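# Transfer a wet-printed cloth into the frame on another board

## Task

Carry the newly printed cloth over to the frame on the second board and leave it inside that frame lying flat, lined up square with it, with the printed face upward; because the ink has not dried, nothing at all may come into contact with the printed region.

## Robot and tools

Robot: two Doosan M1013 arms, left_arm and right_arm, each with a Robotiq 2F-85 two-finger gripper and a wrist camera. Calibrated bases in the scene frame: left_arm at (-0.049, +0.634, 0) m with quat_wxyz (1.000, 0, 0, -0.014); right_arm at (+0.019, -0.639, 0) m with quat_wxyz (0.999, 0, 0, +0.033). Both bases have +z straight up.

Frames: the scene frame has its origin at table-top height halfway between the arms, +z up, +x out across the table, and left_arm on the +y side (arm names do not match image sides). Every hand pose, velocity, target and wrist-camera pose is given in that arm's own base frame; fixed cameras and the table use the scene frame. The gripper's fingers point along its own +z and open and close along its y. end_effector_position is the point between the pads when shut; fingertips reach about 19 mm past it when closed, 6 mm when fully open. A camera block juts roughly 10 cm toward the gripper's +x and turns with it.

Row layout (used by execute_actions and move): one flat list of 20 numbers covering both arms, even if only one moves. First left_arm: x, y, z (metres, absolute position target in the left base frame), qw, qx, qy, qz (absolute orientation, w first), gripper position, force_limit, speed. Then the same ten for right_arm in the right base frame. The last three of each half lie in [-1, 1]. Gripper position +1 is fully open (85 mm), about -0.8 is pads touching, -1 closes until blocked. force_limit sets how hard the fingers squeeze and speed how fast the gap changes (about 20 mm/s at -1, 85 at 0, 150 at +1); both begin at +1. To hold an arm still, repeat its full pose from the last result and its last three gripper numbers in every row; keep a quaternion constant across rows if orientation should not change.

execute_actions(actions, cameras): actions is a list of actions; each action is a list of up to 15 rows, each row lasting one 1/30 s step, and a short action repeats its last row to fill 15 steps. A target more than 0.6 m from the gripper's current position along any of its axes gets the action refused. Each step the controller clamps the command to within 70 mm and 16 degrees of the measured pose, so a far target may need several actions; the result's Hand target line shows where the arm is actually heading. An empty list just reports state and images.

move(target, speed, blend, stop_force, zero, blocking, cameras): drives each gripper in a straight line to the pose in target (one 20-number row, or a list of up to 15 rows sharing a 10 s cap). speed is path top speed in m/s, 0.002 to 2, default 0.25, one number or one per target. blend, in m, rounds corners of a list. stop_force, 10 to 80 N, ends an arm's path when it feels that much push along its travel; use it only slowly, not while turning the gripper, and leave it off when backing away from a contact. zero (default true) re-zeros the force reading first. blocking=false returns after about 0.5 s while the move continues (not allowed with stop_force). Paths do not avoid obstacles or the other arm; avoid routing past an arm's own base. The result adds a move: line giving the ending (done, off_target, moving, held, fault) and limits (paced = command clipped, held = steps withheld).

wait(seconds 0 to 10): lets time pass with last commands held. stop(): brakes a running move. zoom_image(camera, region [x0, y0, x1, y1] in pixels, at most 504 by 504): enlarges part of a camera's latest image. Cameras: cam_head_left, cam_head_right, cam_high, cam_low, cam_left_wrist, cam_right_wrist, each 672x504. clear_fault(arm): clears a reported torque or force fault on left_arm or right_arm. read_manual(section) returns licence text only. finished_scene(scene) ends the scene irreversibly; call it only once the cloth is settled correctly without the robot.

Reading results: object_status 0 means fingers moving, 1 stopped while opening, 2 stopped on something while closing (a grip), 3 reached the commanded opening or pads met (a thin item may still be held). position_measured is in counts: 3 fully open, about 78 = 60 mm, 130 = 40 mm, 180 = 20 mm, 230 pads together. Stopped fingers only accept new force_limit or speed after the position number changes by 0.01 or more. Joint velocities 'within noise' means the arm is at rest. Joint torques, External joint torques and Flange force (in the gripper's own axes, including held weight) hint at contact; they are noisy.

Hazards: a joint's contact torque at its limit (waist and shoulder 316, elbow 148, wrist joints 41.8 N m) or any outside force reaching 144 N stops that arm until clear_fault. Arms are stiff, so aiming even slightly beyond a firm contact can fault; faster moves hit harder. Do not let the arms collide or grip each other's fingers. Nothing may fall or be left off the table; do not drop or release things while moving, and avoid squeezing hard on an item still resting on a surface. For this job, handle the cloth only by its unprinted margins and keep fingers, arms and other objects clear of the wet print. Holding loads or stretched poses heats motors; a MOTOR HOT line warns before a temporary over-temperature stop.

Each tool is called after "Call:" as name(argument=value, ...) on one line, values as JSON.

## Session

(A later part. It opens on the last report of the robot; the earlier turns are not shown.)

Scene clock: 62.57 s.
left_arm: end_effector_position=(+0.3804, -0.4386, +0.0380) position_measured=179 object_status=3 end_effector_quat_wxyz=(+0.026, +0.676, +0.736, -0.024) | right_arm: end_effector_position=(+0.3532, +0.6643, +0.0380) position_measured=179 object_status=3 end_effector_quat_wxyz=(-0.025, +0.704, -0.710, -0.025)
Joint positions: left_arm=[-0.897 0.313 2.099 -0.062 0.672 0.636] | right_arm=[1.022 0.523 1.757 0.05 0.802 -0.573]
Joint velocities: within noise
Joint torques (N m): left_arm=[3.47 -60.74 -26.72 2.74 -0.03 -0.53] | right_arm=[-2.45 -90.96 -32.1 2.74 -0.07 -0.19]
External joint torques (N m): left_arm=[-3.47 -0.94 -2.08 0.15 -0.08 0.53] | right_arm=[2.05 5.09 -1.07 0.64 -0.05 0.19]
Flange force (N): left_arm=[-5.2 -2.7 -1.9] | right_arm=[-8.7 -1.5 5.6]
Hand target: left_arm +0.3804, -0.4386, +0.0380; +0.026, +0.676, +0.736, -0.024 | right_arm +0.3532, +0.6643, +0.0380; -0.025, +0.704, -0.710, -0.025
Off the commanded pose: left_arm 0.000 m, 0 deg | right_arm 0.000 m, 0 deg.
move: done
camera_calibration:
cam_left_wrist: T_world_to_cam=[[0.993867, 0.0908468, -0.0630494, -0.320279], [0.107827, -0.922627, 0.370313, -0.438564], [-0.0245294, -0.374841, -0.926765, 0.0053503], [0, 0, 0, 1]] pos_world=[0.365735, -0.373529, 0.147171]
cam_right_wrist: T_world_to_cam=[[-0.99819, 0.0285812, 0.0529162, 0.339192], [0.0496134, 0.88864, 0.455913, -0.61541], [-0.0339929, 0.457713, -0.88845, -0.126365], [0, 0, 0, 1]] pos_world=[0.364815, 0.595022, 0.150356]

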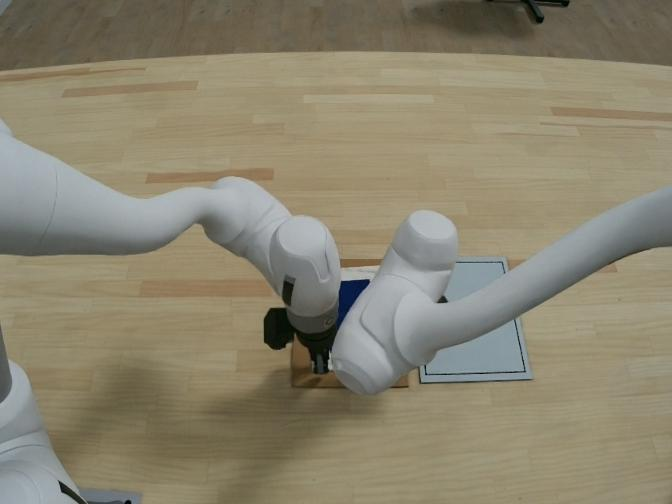

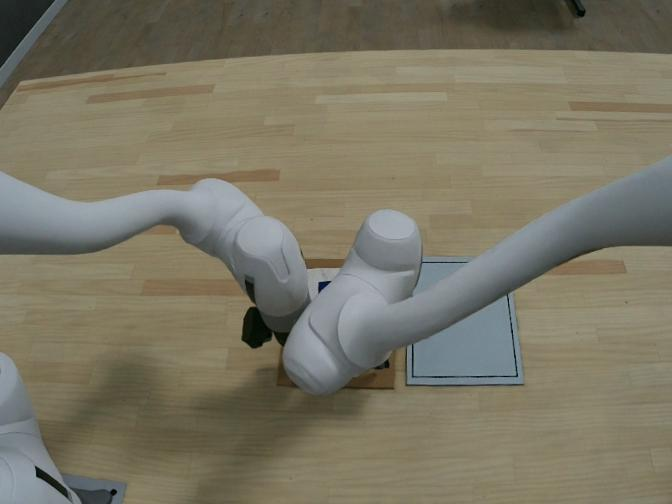

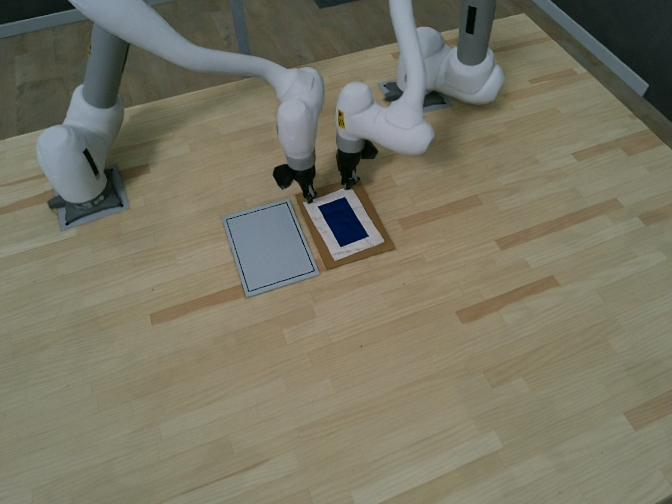

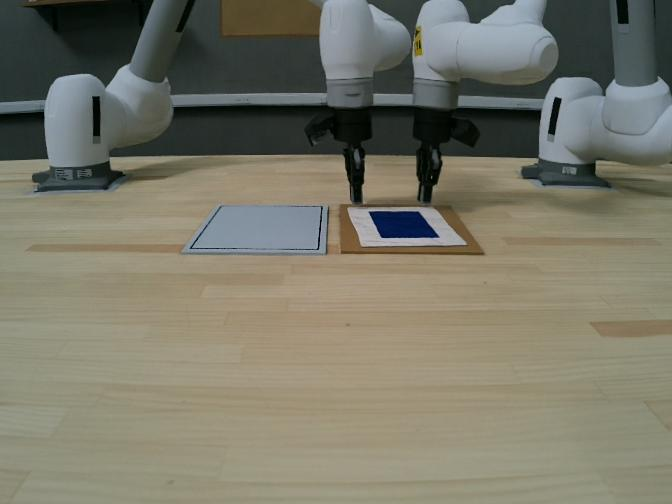

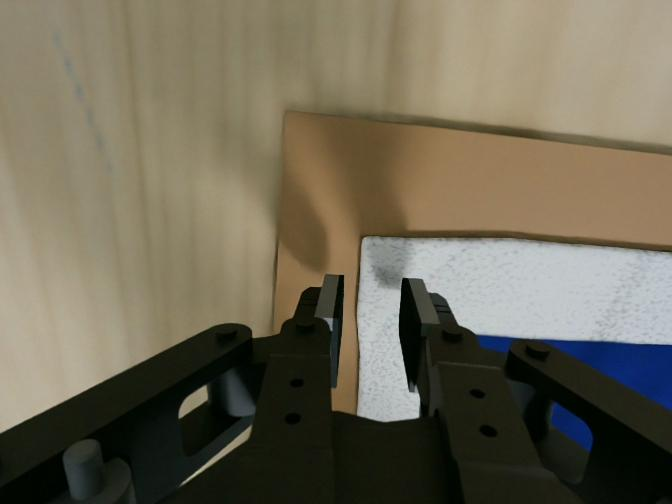

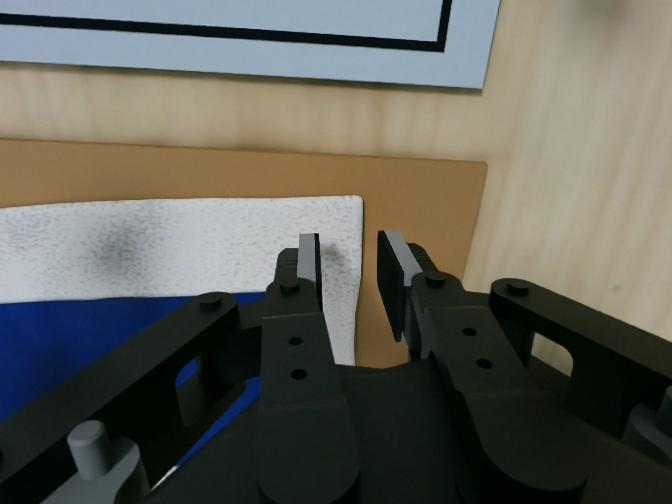

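Call:
move(target=[0.3804,-0.4386,0.012,0.0258,0.6758,0.7363,-0.0236,-0.4,-0.5,-1,0.3532,0.6643,0.012,-0.0248,0.7037,-0.7097,-0.0246,-0.4,-0.5,-1], speed=0.006, stop_force=10)

Call:
zoom_image(camera="cam_left_wrist", region=[250, 160, 500, 430])

Call:
zoom_image(camera="cam_right_wrist", region=[220, 110, 470, 380])

Call:
zoom_image(camera="cam_low", region=[300, 80, 500, 270])

Scene clock: 67.33 s.
left_arm: end_effector_position=(+0.3805, -0.4387, +0.0272) position_measured=179 object_status=3 end_effector_quat_wxyz=(+0.026, +0.676, +0.736, -0.024) | right_arm: end_effector_position=(+0.3532, +0.6644, +0.0264) position_measured=179 object_status=3 end_effector_quat_wxyz=(-0.025, +0.704, -0.710, -0.025)
Joint positions: left_arm=[-0.897 0.328 2.105 -0.064 0.651 0.638] | right_arm=[1.022 0.535 1.763 0.051 0.784 -0.575]
Joint velocities: within noise
Joint torques (N m): left_arm=[3.54 -52.24 -20.37 2.65 0.17 -0.57] | right_arm=[-2.48 -79.35 -25.13 2.73 0.11 -0.19]
External joint torques (N m): left_arm=[-3.51 -10.13 -7.74 0.17 -0.27 0.57] | right_arm=[2.72 -7.75 -7.57 0.61 -0.22 0.19]
Flange force (N): left_arm=[-5.8 -3.1 -17.7] | right_arm=[-8.6 0.2 -11.1]
Hand target: left_arm +0.3804, -0.4387, +0.0272; +0.026, +0.676, +0.736, -0.024 | right_arm +0.3532, +0.6644, +0.0264; -0.025, +0.704, -0.710, -0.025
Off the commanded pose: left_arm 0.015 m, 0 deg | right_arm 0.014 m, 0 deg.
move: contact (left_arm, right_arm)
camera_calibration:
cam_left_wrist: T_world_to_cam=[[0.99387, 0.0908712, -0.0629686, -0.320963], [0.107823, -0.922576, 0.370443, -0.434562], [-0.0244307, -0.374962, -0.926718, -0.00474656], [0, 0, 0, 1]] pos_world=[0.365735, -0.373529, 0.136371]
cam_right_wrist: T_world_to_cam=[[-0.998193, 0.0286146, 0.0528336, 0.339896], [0.049613, 0.888536, 0.456117, -0.610181], [-0.033893, 0.457914, -0.88835, -0.136883], [0, 0, 0, 1]] pos_world=[0.364915, 0.595122, 0.138756]

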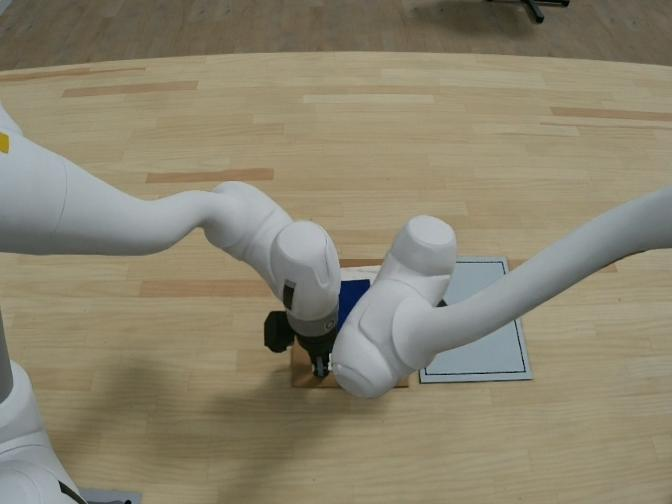

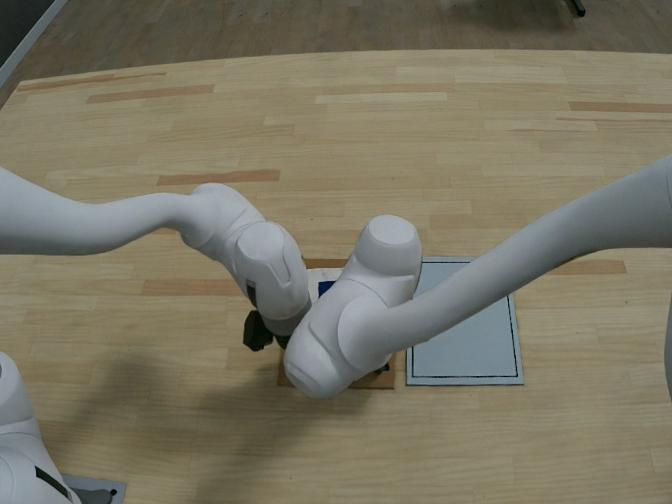

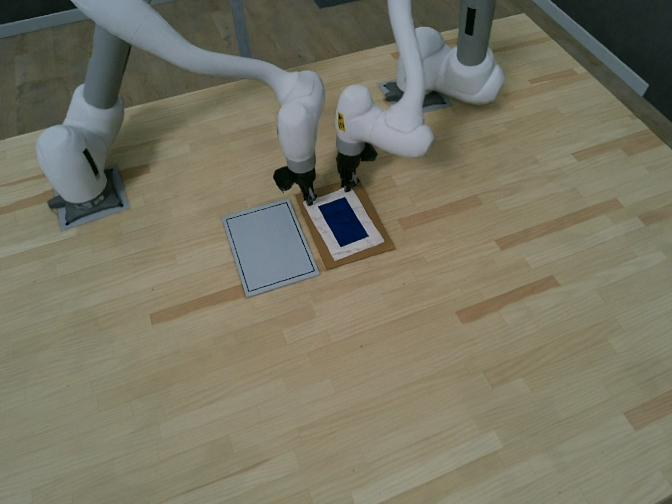

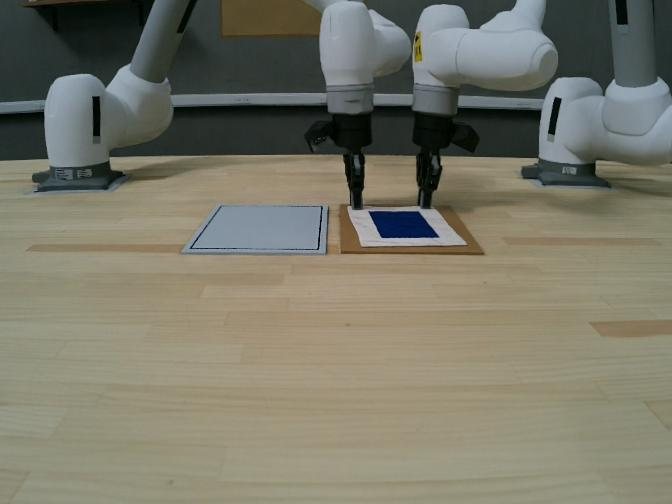

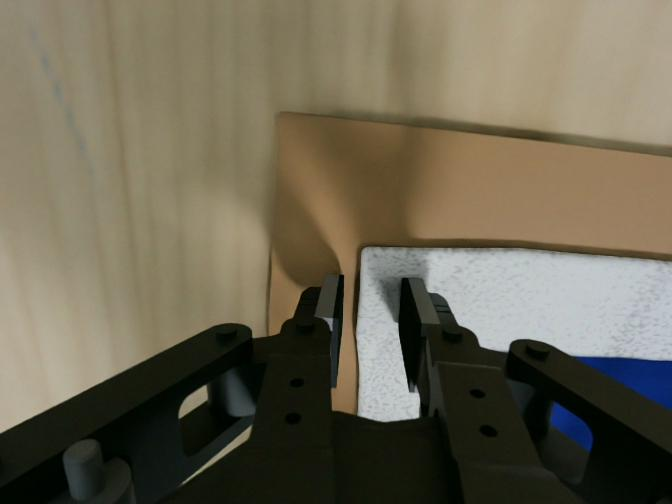

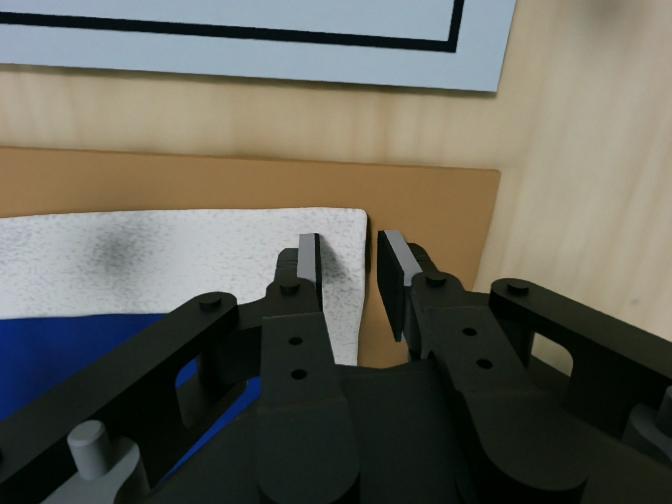

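Scaled by 1.867 from the camera's 672x504 image, which has a finer 960x720 frame.

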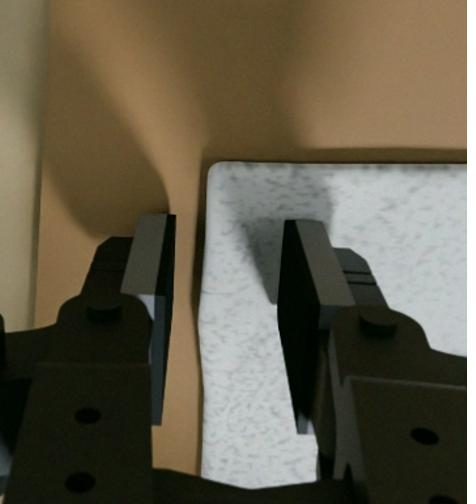

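Scaled by 1.867 from the camera's 672x504 image, which has a finer 960x720 frame.

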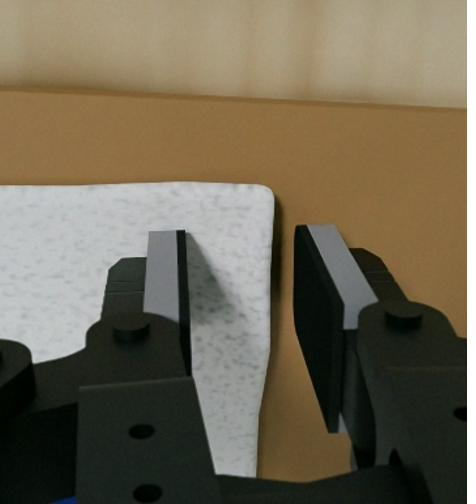

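Scaled by 2.520 from the camera's 672x504 image, which has a finer 960x720 frame.

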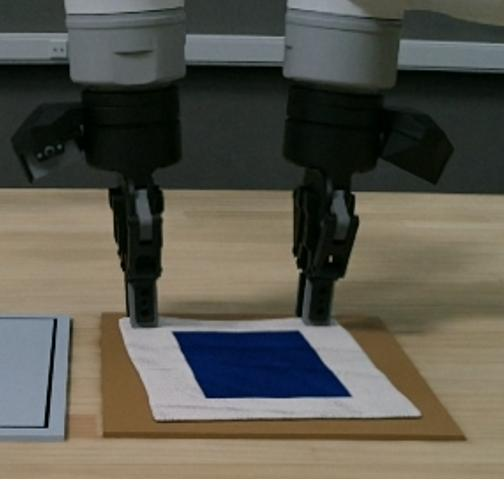

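Call:
move(target=[0.3804,-0.4387,0.0272,0.0258,0.6758,0.7363,-0.0236,-1,-0.7,-1,0.3532,0.6644,0.0264,-0.0248,0.7037,-0.7097,-0.0246,-1,-0.7,-1], speed=0.01)

Call:
zoom_image(camera="cam_left_wrist", region=[250, 160, 500, 430])

Call:
zoom_image(camera="cam_right_wrist", region=[220, 110, 470, 380])

Call:
zoom_image(camera="cam_low", region=[300, 80, 500, 270])

Scene clock: 71.13 s.
left_arm: end_effector_position=(+0.3804, -0.4387, +0.0272) position_measured=230 object_status=0 end_effector_quat_wxyz=(+0.026, +0.676, +0.736, -0.024) | right_arm: end_effector_position=(+0.3532, +0.6644, +0.0264) position_measured=223 object_status=2 end_effector_quat_wxyz=(-0.025, +0.704, -0.710, -0.025)
Joint positions: left_arm=[-0.897 0.328 2.105 -0.064 0.651 0.638] | right_arm=[1.023 0.535 1.763 0.051 0.784 -0.575]
Joint velocities: within noise
Joint torques (N m): left_arm=[2.67 -45.4 -14.75 2.56 0.85 -0.61] | right_arm=[-0.18 -74.59 -20.87 3.24 0.93 -0.16]
External joint torques (N m): left_arm=[-2.67 -17 -13.36 0.26 -0.95 0.61] | right_arm=[0.52 -12.14 -11.68 0.09 -1.03 0.16]
Flange force (N): left_arm=[-7.2 -0.7 -29.1] | right_arm=[-9.9 -3.6 -16.6]
Hand target: left_arm +0.3804, -0.4387, +0.0272; +0.026, +0.676, +0.736, -0.024 | right_arm +0.3532, +0.6644, +0.0264; -0.025, +0.704, -0.710, -0.025
Off the commanded pose: left_arm 0.000 m, 0 deg | right_arm 0.000 m, 0 deg.
move: done
camera_calibration:
cam_left_wrist: T_world_to_cam=[[0.993867, 0.0908468, -0.0630494, -0.320951], [0.107827, -0.922627, 0.370313, -0.434657], [-0.0245294, -0.374841, -0.926765, -0.00469624], [0, 0, 0, 1]] pos_world=[0.365735, -0.373629, 0.136371]
cam_right_wrist: T_world_to_cam=[[-0.998195, 0.0284923, 0.0528712, 0.339864], [0.0495138, 0.888643, 0.455919, -0.610176], [-0.0339935, 0.457714, -0.888449, -0.136717], [0, 0, 0, 1]] pos_world=[0.364815, 0.595122, 0.138756]

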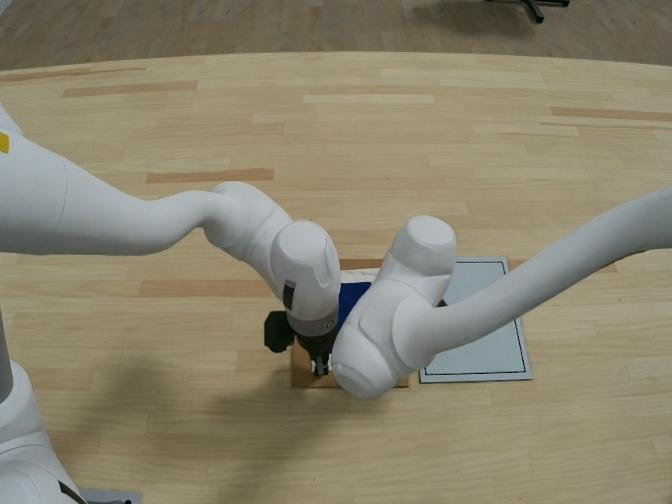

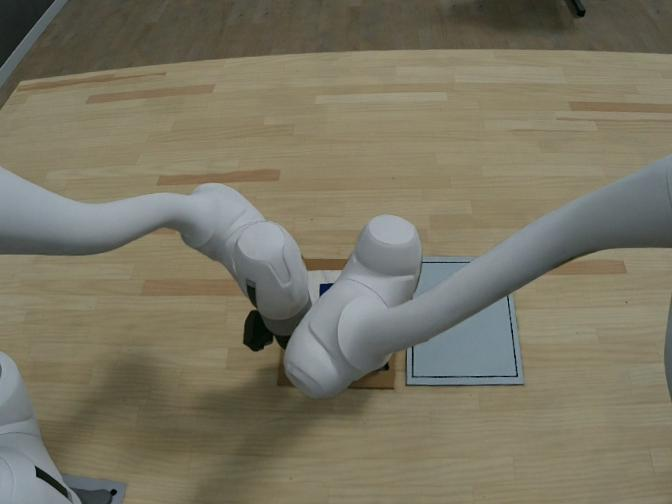

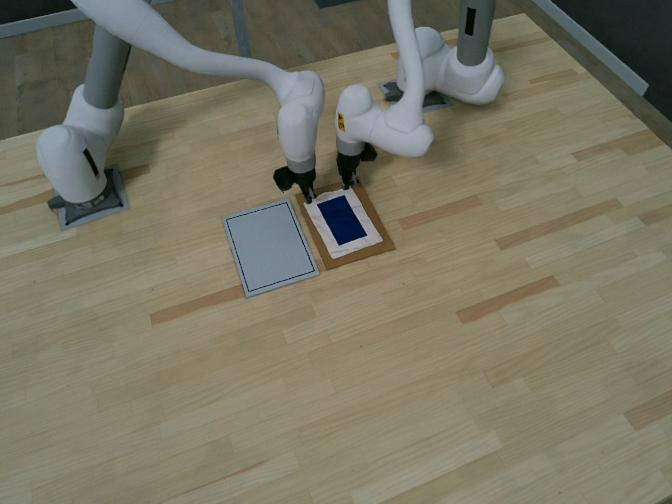

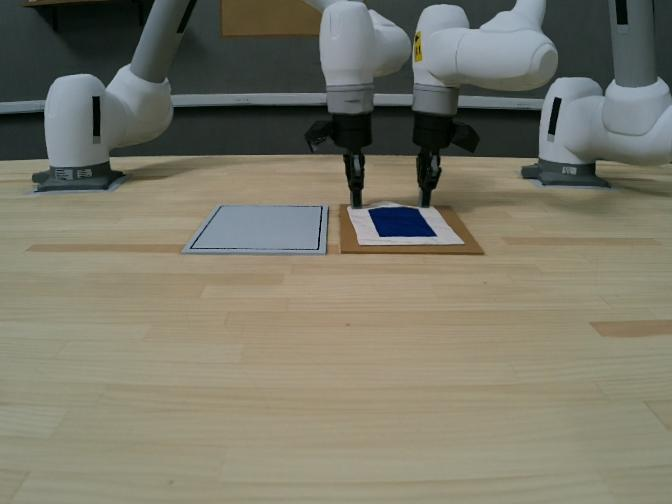

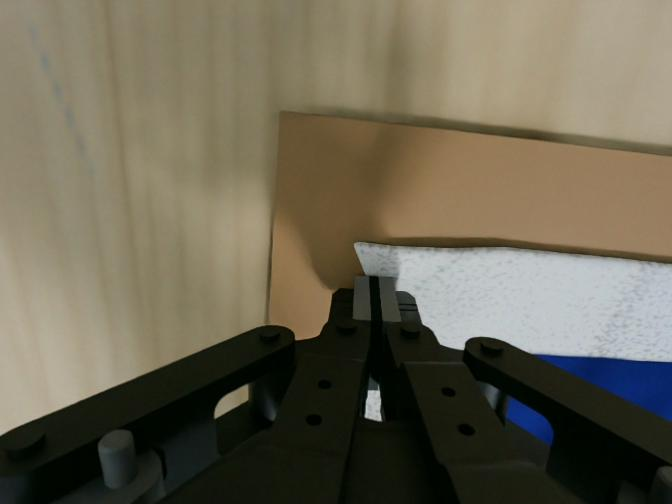

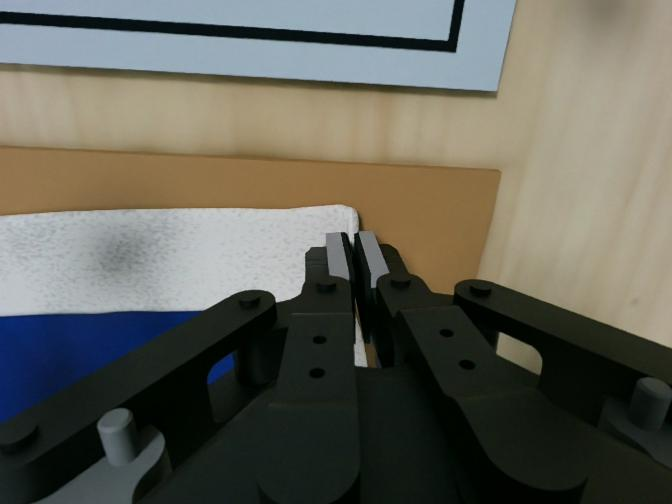

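Scaled by 1.867 from the camera's 672x504 image, which has a finer 960x720 frame.

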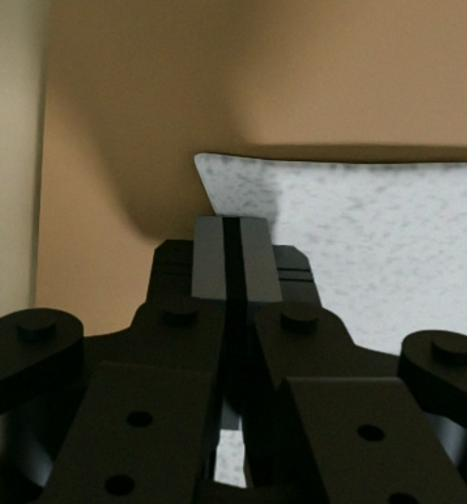

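Scaled by 1.867 from the camera's 672x504 image, which has a finer 960x720 frame.

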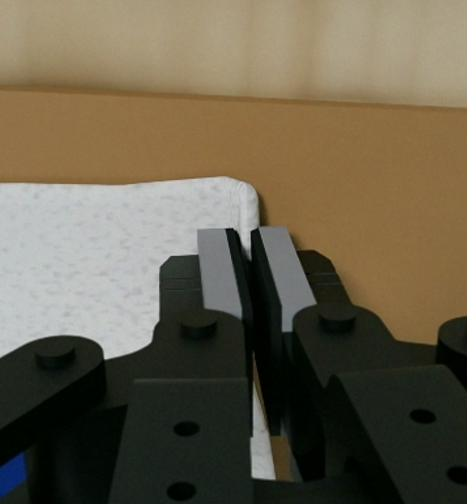

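Scaled by 2.520 from the camera's 672x504 image, which has a finer 960x720 frame.

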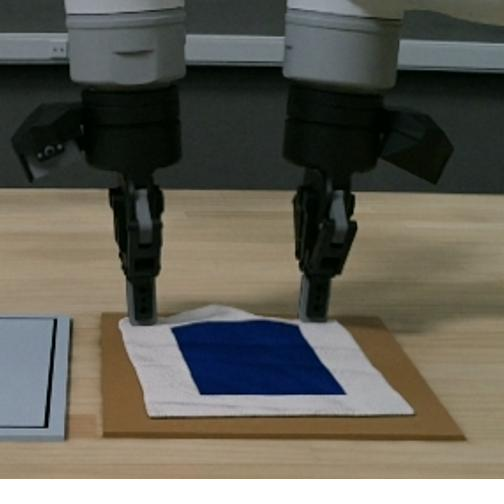

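Call:
move(target=[0.3804,-0.4387,0.0452,0.0258,0.6758,0.7363,-0.0236,-1,-0.7,-1,0.3532,0.6644,0.0444,-0.0248,0.7037,-0.7097,-0.0246,-1,-0.7,-1], speed=0.03)

Call:
zoom_image(camera="cam_left_wrist", region=[250, 160, 500, 430])

Call:
zoom_image(camera="cam_right_wrist", region=[220, 110, 470, 380])

Call:
zoom_image(camera="cam_low", region=[300, 80, 500, 270])

Scene clock: 73.87 s.
left_arm: end_effector_position=(+0.3804, -0.4387, +0.0452) position_measured=230 object_status=3 end_effector_quat_wxyz=(+0.026, +0.676, +0.736, -0.024) | right_arm: end_effector_position=(+0.3532, +0.6644, +0.0444) position_measured=223 object_status=2 end_effector_quat_wxyz=(-0.025, +0.704, -0.710, -0.025)
Joint positions: left_arm=[-0.897 0.303 2.095 -0.061 0.686 0.635] | right_arm=[1.023 0.516 1.754 0.049 0.812 -0.573]
Joint velocities: within noise
Joint torques (N m): left_arm=[3.41 -60.67 -27.01 2.76 -0.01 -0.56] | right_arm=[-2.48 -90.56 -32.4 2.78 -0.03 -0.2]
External joint torques (N m): left_arm=[-3.43 -0.26 -2.28 0.17 -0.1 0.56] | right_arm=[2.26 4.57 -1.07 0.64 -0.08 0.2]
Flange force (N): left_arm=[-6.0 -1.9 -1.0] | right_arm=[-8.4 -0.9 5.0]
Hand target: left_arm +0.3804, -0.4387, +0.0452; +0.026, +0.676, +0.736, -0.024 | right_arm +0.3532, +0.6644, +0.0444; -0.025, +0.704, -0.710, -0.025
Off the commanded pose: left_arm 0.000 m, 0 deg | right_arm 0.000 m, 0 deg.
move: done
camera_calibration:
cam_left_wrist: T_world_to_cam=[[0.993867, 0.0908565, -0.0630434, -0.319813], [0.107832, -0.922661, 0.370227, -0.441323], [-0.0245301, -0.374754, -0.9268, 0.0120233], [0, 0, 0, 1]] pos_world=[0.365735, -0.373629, 0.154371]
cam_right_wrist: T_world_to_cam=[[-0.99819, 0.0285812, 0.0529162, 0.338856], [0.0496134, 0.88864, 0.455913, -0.618371], [-0.0339929, 0.457713, -0.88845, -0.120813], [0, 0, 0, 1]] pos_world=[0.364815, 0.595122, 0.156656]

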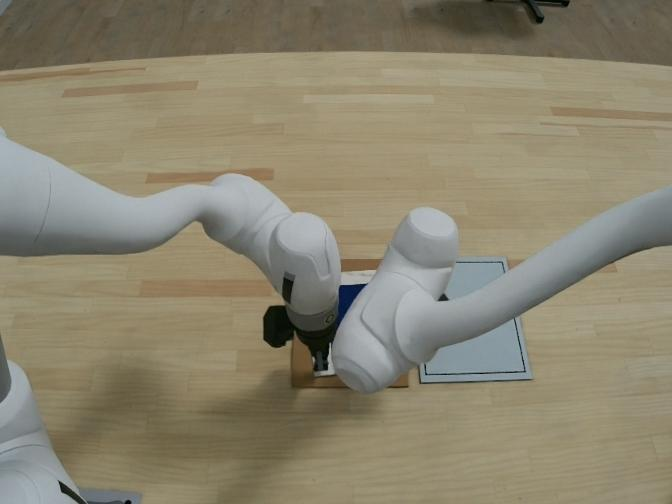

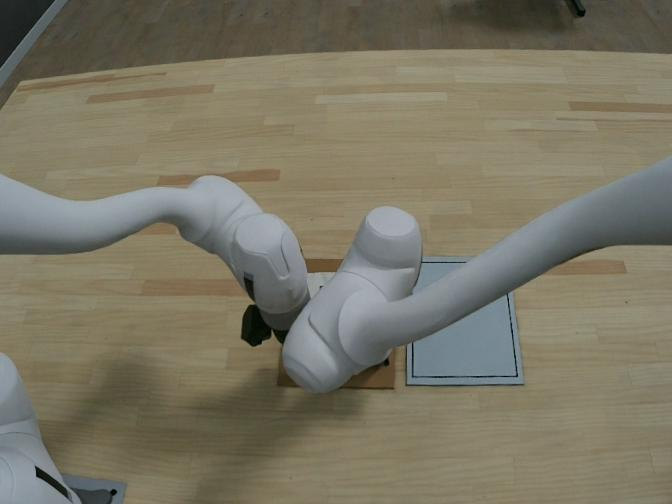

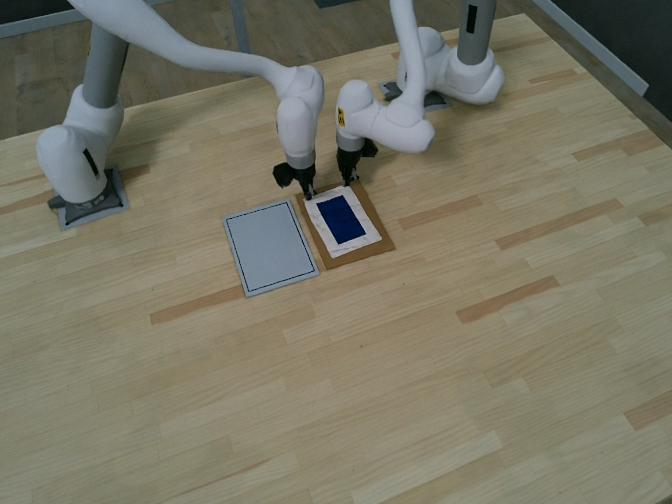

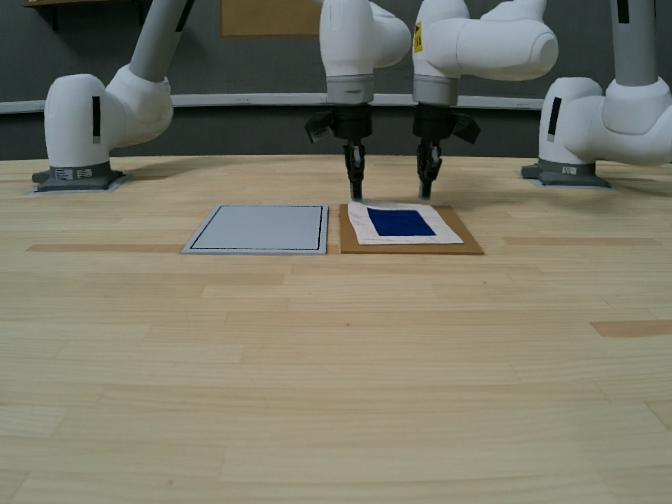

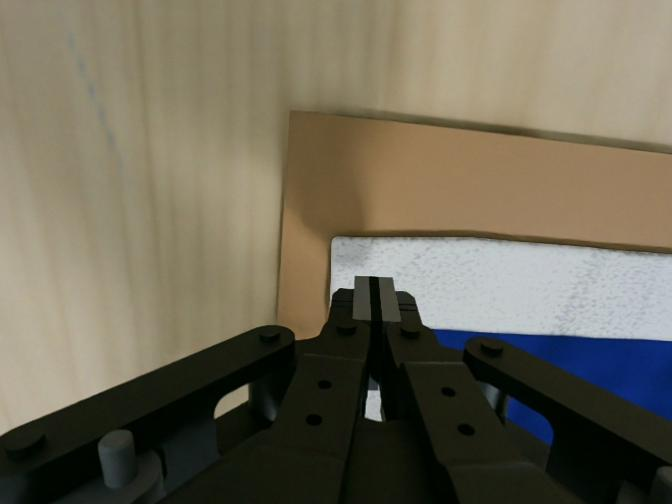

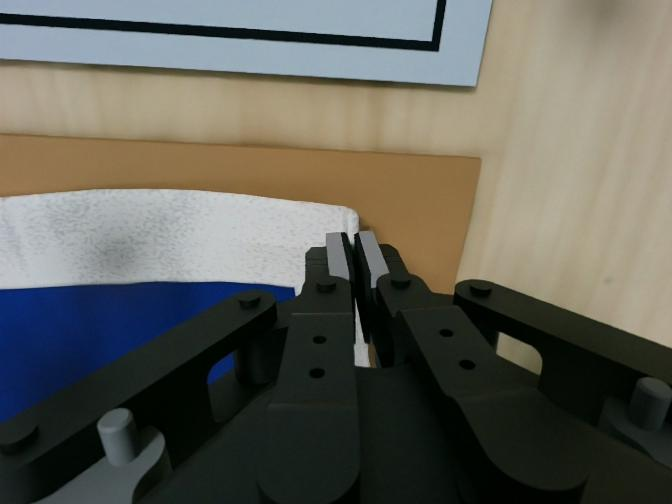

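Scaled by 1.867 from the camera's 672x504 image, which has a finer 960x720 frame.

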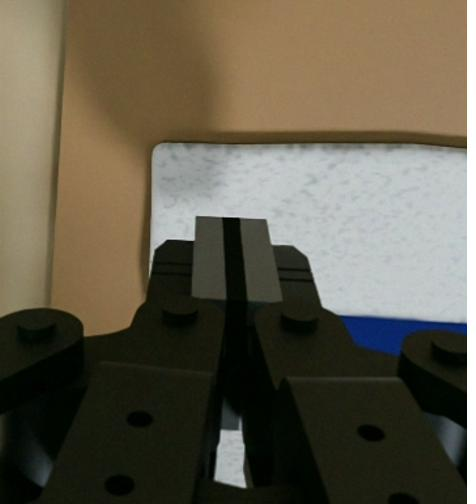

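Scaled by 1.867 from the camera's 672x504 image, which has a finer 960x720 frame.

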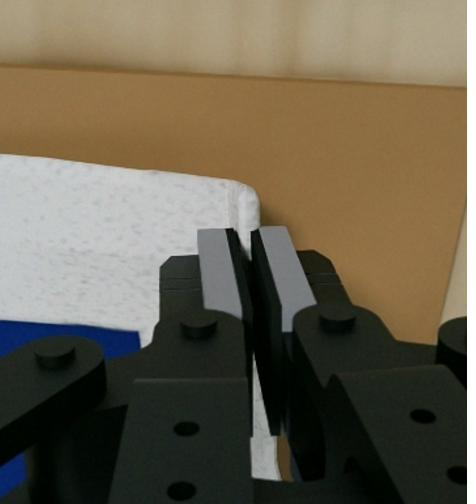

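Scaled by 2.520 from the camera's 672x504 image, which has a finer 960x720 frame.

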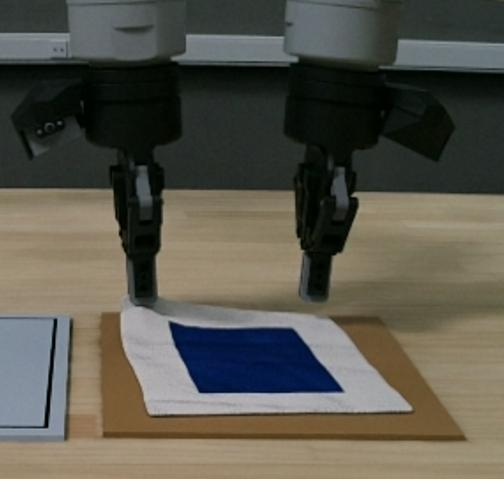

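Call:
move(target=[0.3676,-0.4387,0.038,0.0494,0.6763,0.7350,0.0021,-0.4,-0.7,-1,0.3532,0.6644,0.0290,-0.0248,0.7037,-0.7097,-0.0246,-1,-0.7,-1], speed=0.04)

Call:
zoom_image(camera="cam_left_wrist", region=[250, 160, 500, 430])

Call:
zoom_image(camera="cam_low", region=[300, 80, 500, 270])

Scene clock: 79.13 s.
left_arm: end_effector_position=(+0.3676, -0.4387, +0.0380) position_measured=179 object_status=0 end_effector_quat_wxyz=(+0.049, +0.676, +0.735, +0.002) | right_arm: end_effector_position=(+0.3532, +0.6644, +0.0290) position_measured=223 object_status=2 end_effector_quat_wxyz=(-0.025, +0.704, -0.710, -0.025)
Joint positions: left_arm=[-0.946 0.289 2.137 0.041 0.62 0.51] | right_arm=[1.023 0.533 1.762 0.051 0.788 -0.574]
Joint velocities: within noise
Joint torques (N m): left_arm=[3.6 -58.71 -26.76 2.81 -0.11 -0.57] | right_arm=[-2.47 -89.03 -30.64 2.7 -0.08 -0.19]
External joint torques (N m): left_arm=[-3.61 -0.42 -2.02 0.15 -0.1 0.57] | right_arm=[2.35 1.95 -2.2 0.65 -0.04 0.19]
Flange force (N): left_arm=[-5.6 -2.8 -1.5] | right_arm=[-7.9 -0.4 1.7]
Hand target: left_arm +0.3676, -0.4387, +0.0380; +0.049, +0.676, +0.735, +0.002 | right_arm +0.3532, +0.6644, +0.0290; -0.025, +0.704, -0.710, -0.025
Off the commanded pose: left_arm 0.000 m, 0 deg | right_arm 0.000 m, 0 deg.
move: done
camera_calibration:
cam_left_wrist: T_world_to_cam=[[0.995831, 0.090967, 0.00677483, -0.310858], [0.0819574, -0.924859, 0.371374, -0.428723], [0.0400485, -0.36927, -0.928459, -0.0162181], [0, 0, 0, 1]] pos_world=[0.345348, -0.374219, 0.146265]
cam_right_wrist: T_world_to_cam=[[-0.99819, 0.0285812, 0.0529162, 0.33967], [0.0496134, 0.88864, 0.455913, -0.61135], [-0.0339929, 0.457713, -0.88845, -0.134495], [0, 0, 0, 1]] pos_world=[0.364815, 0.595122, 0.141256]

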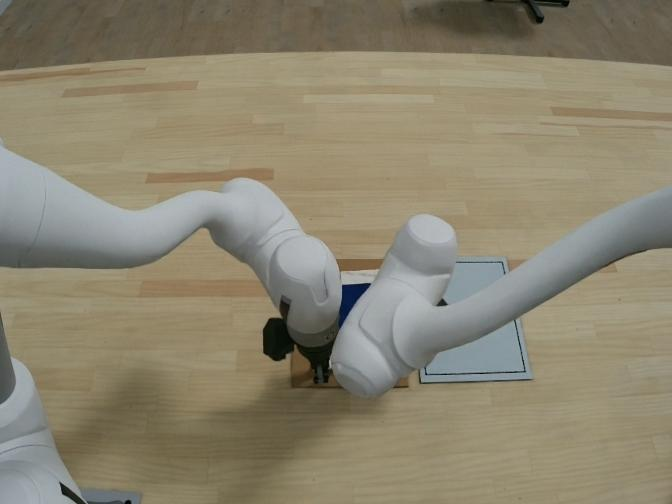

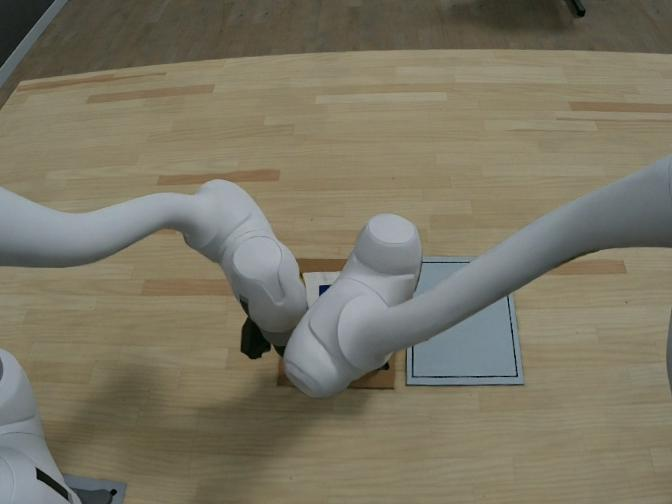

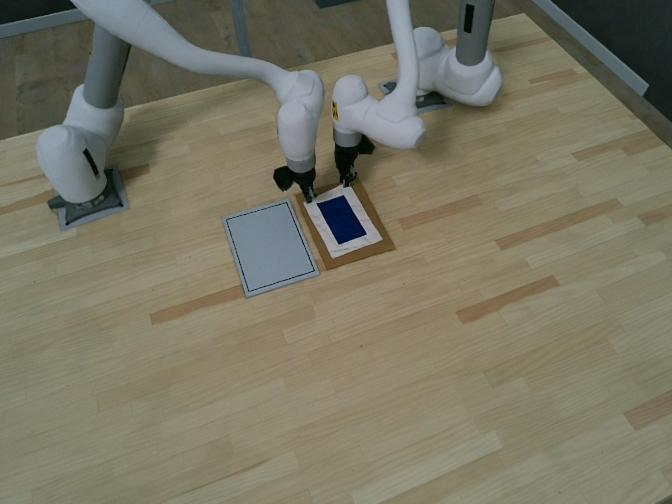

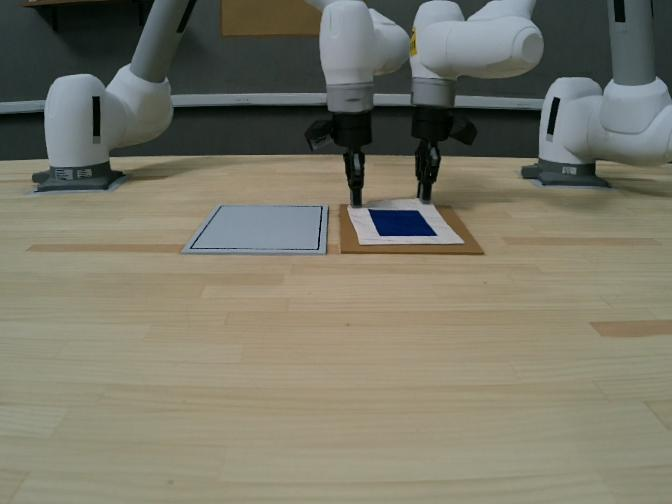

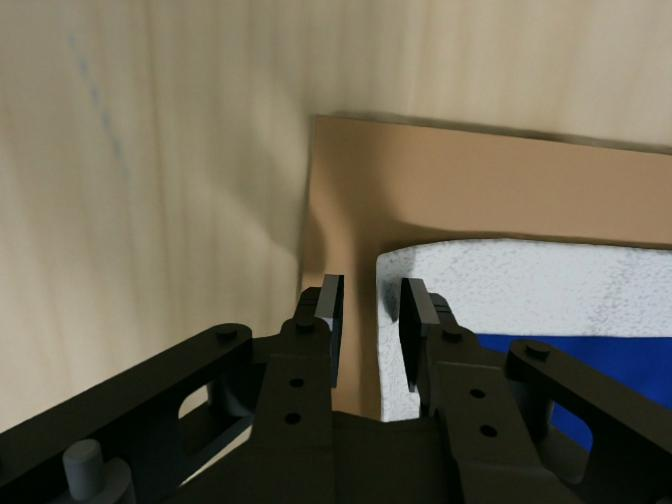

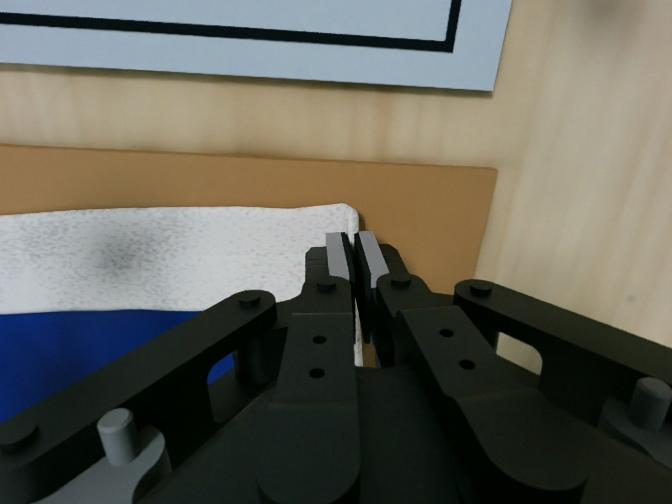

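Scaled by 1.867 from the camera's 672x504 image, which has a finer 960x720 frame.

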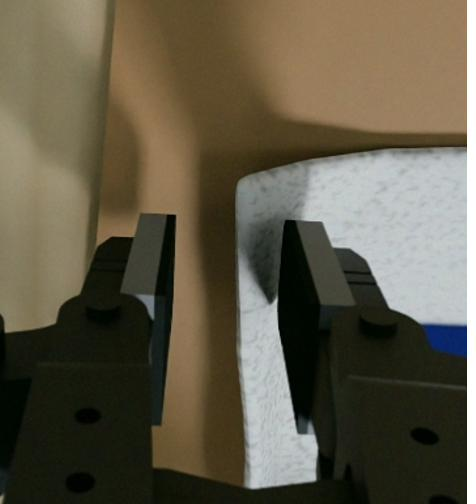

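Scaled by 2.520 from the camera's 672x504 image, which has a finer 960x720 frame.

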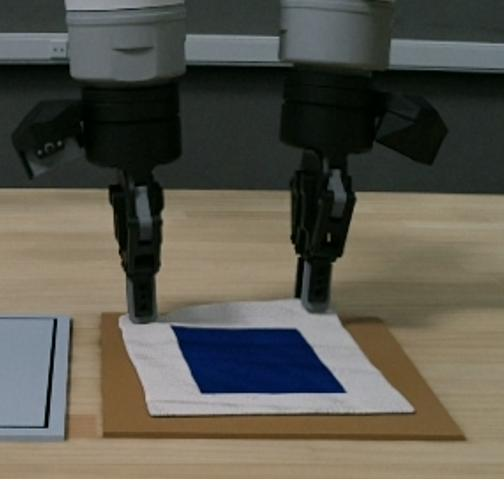

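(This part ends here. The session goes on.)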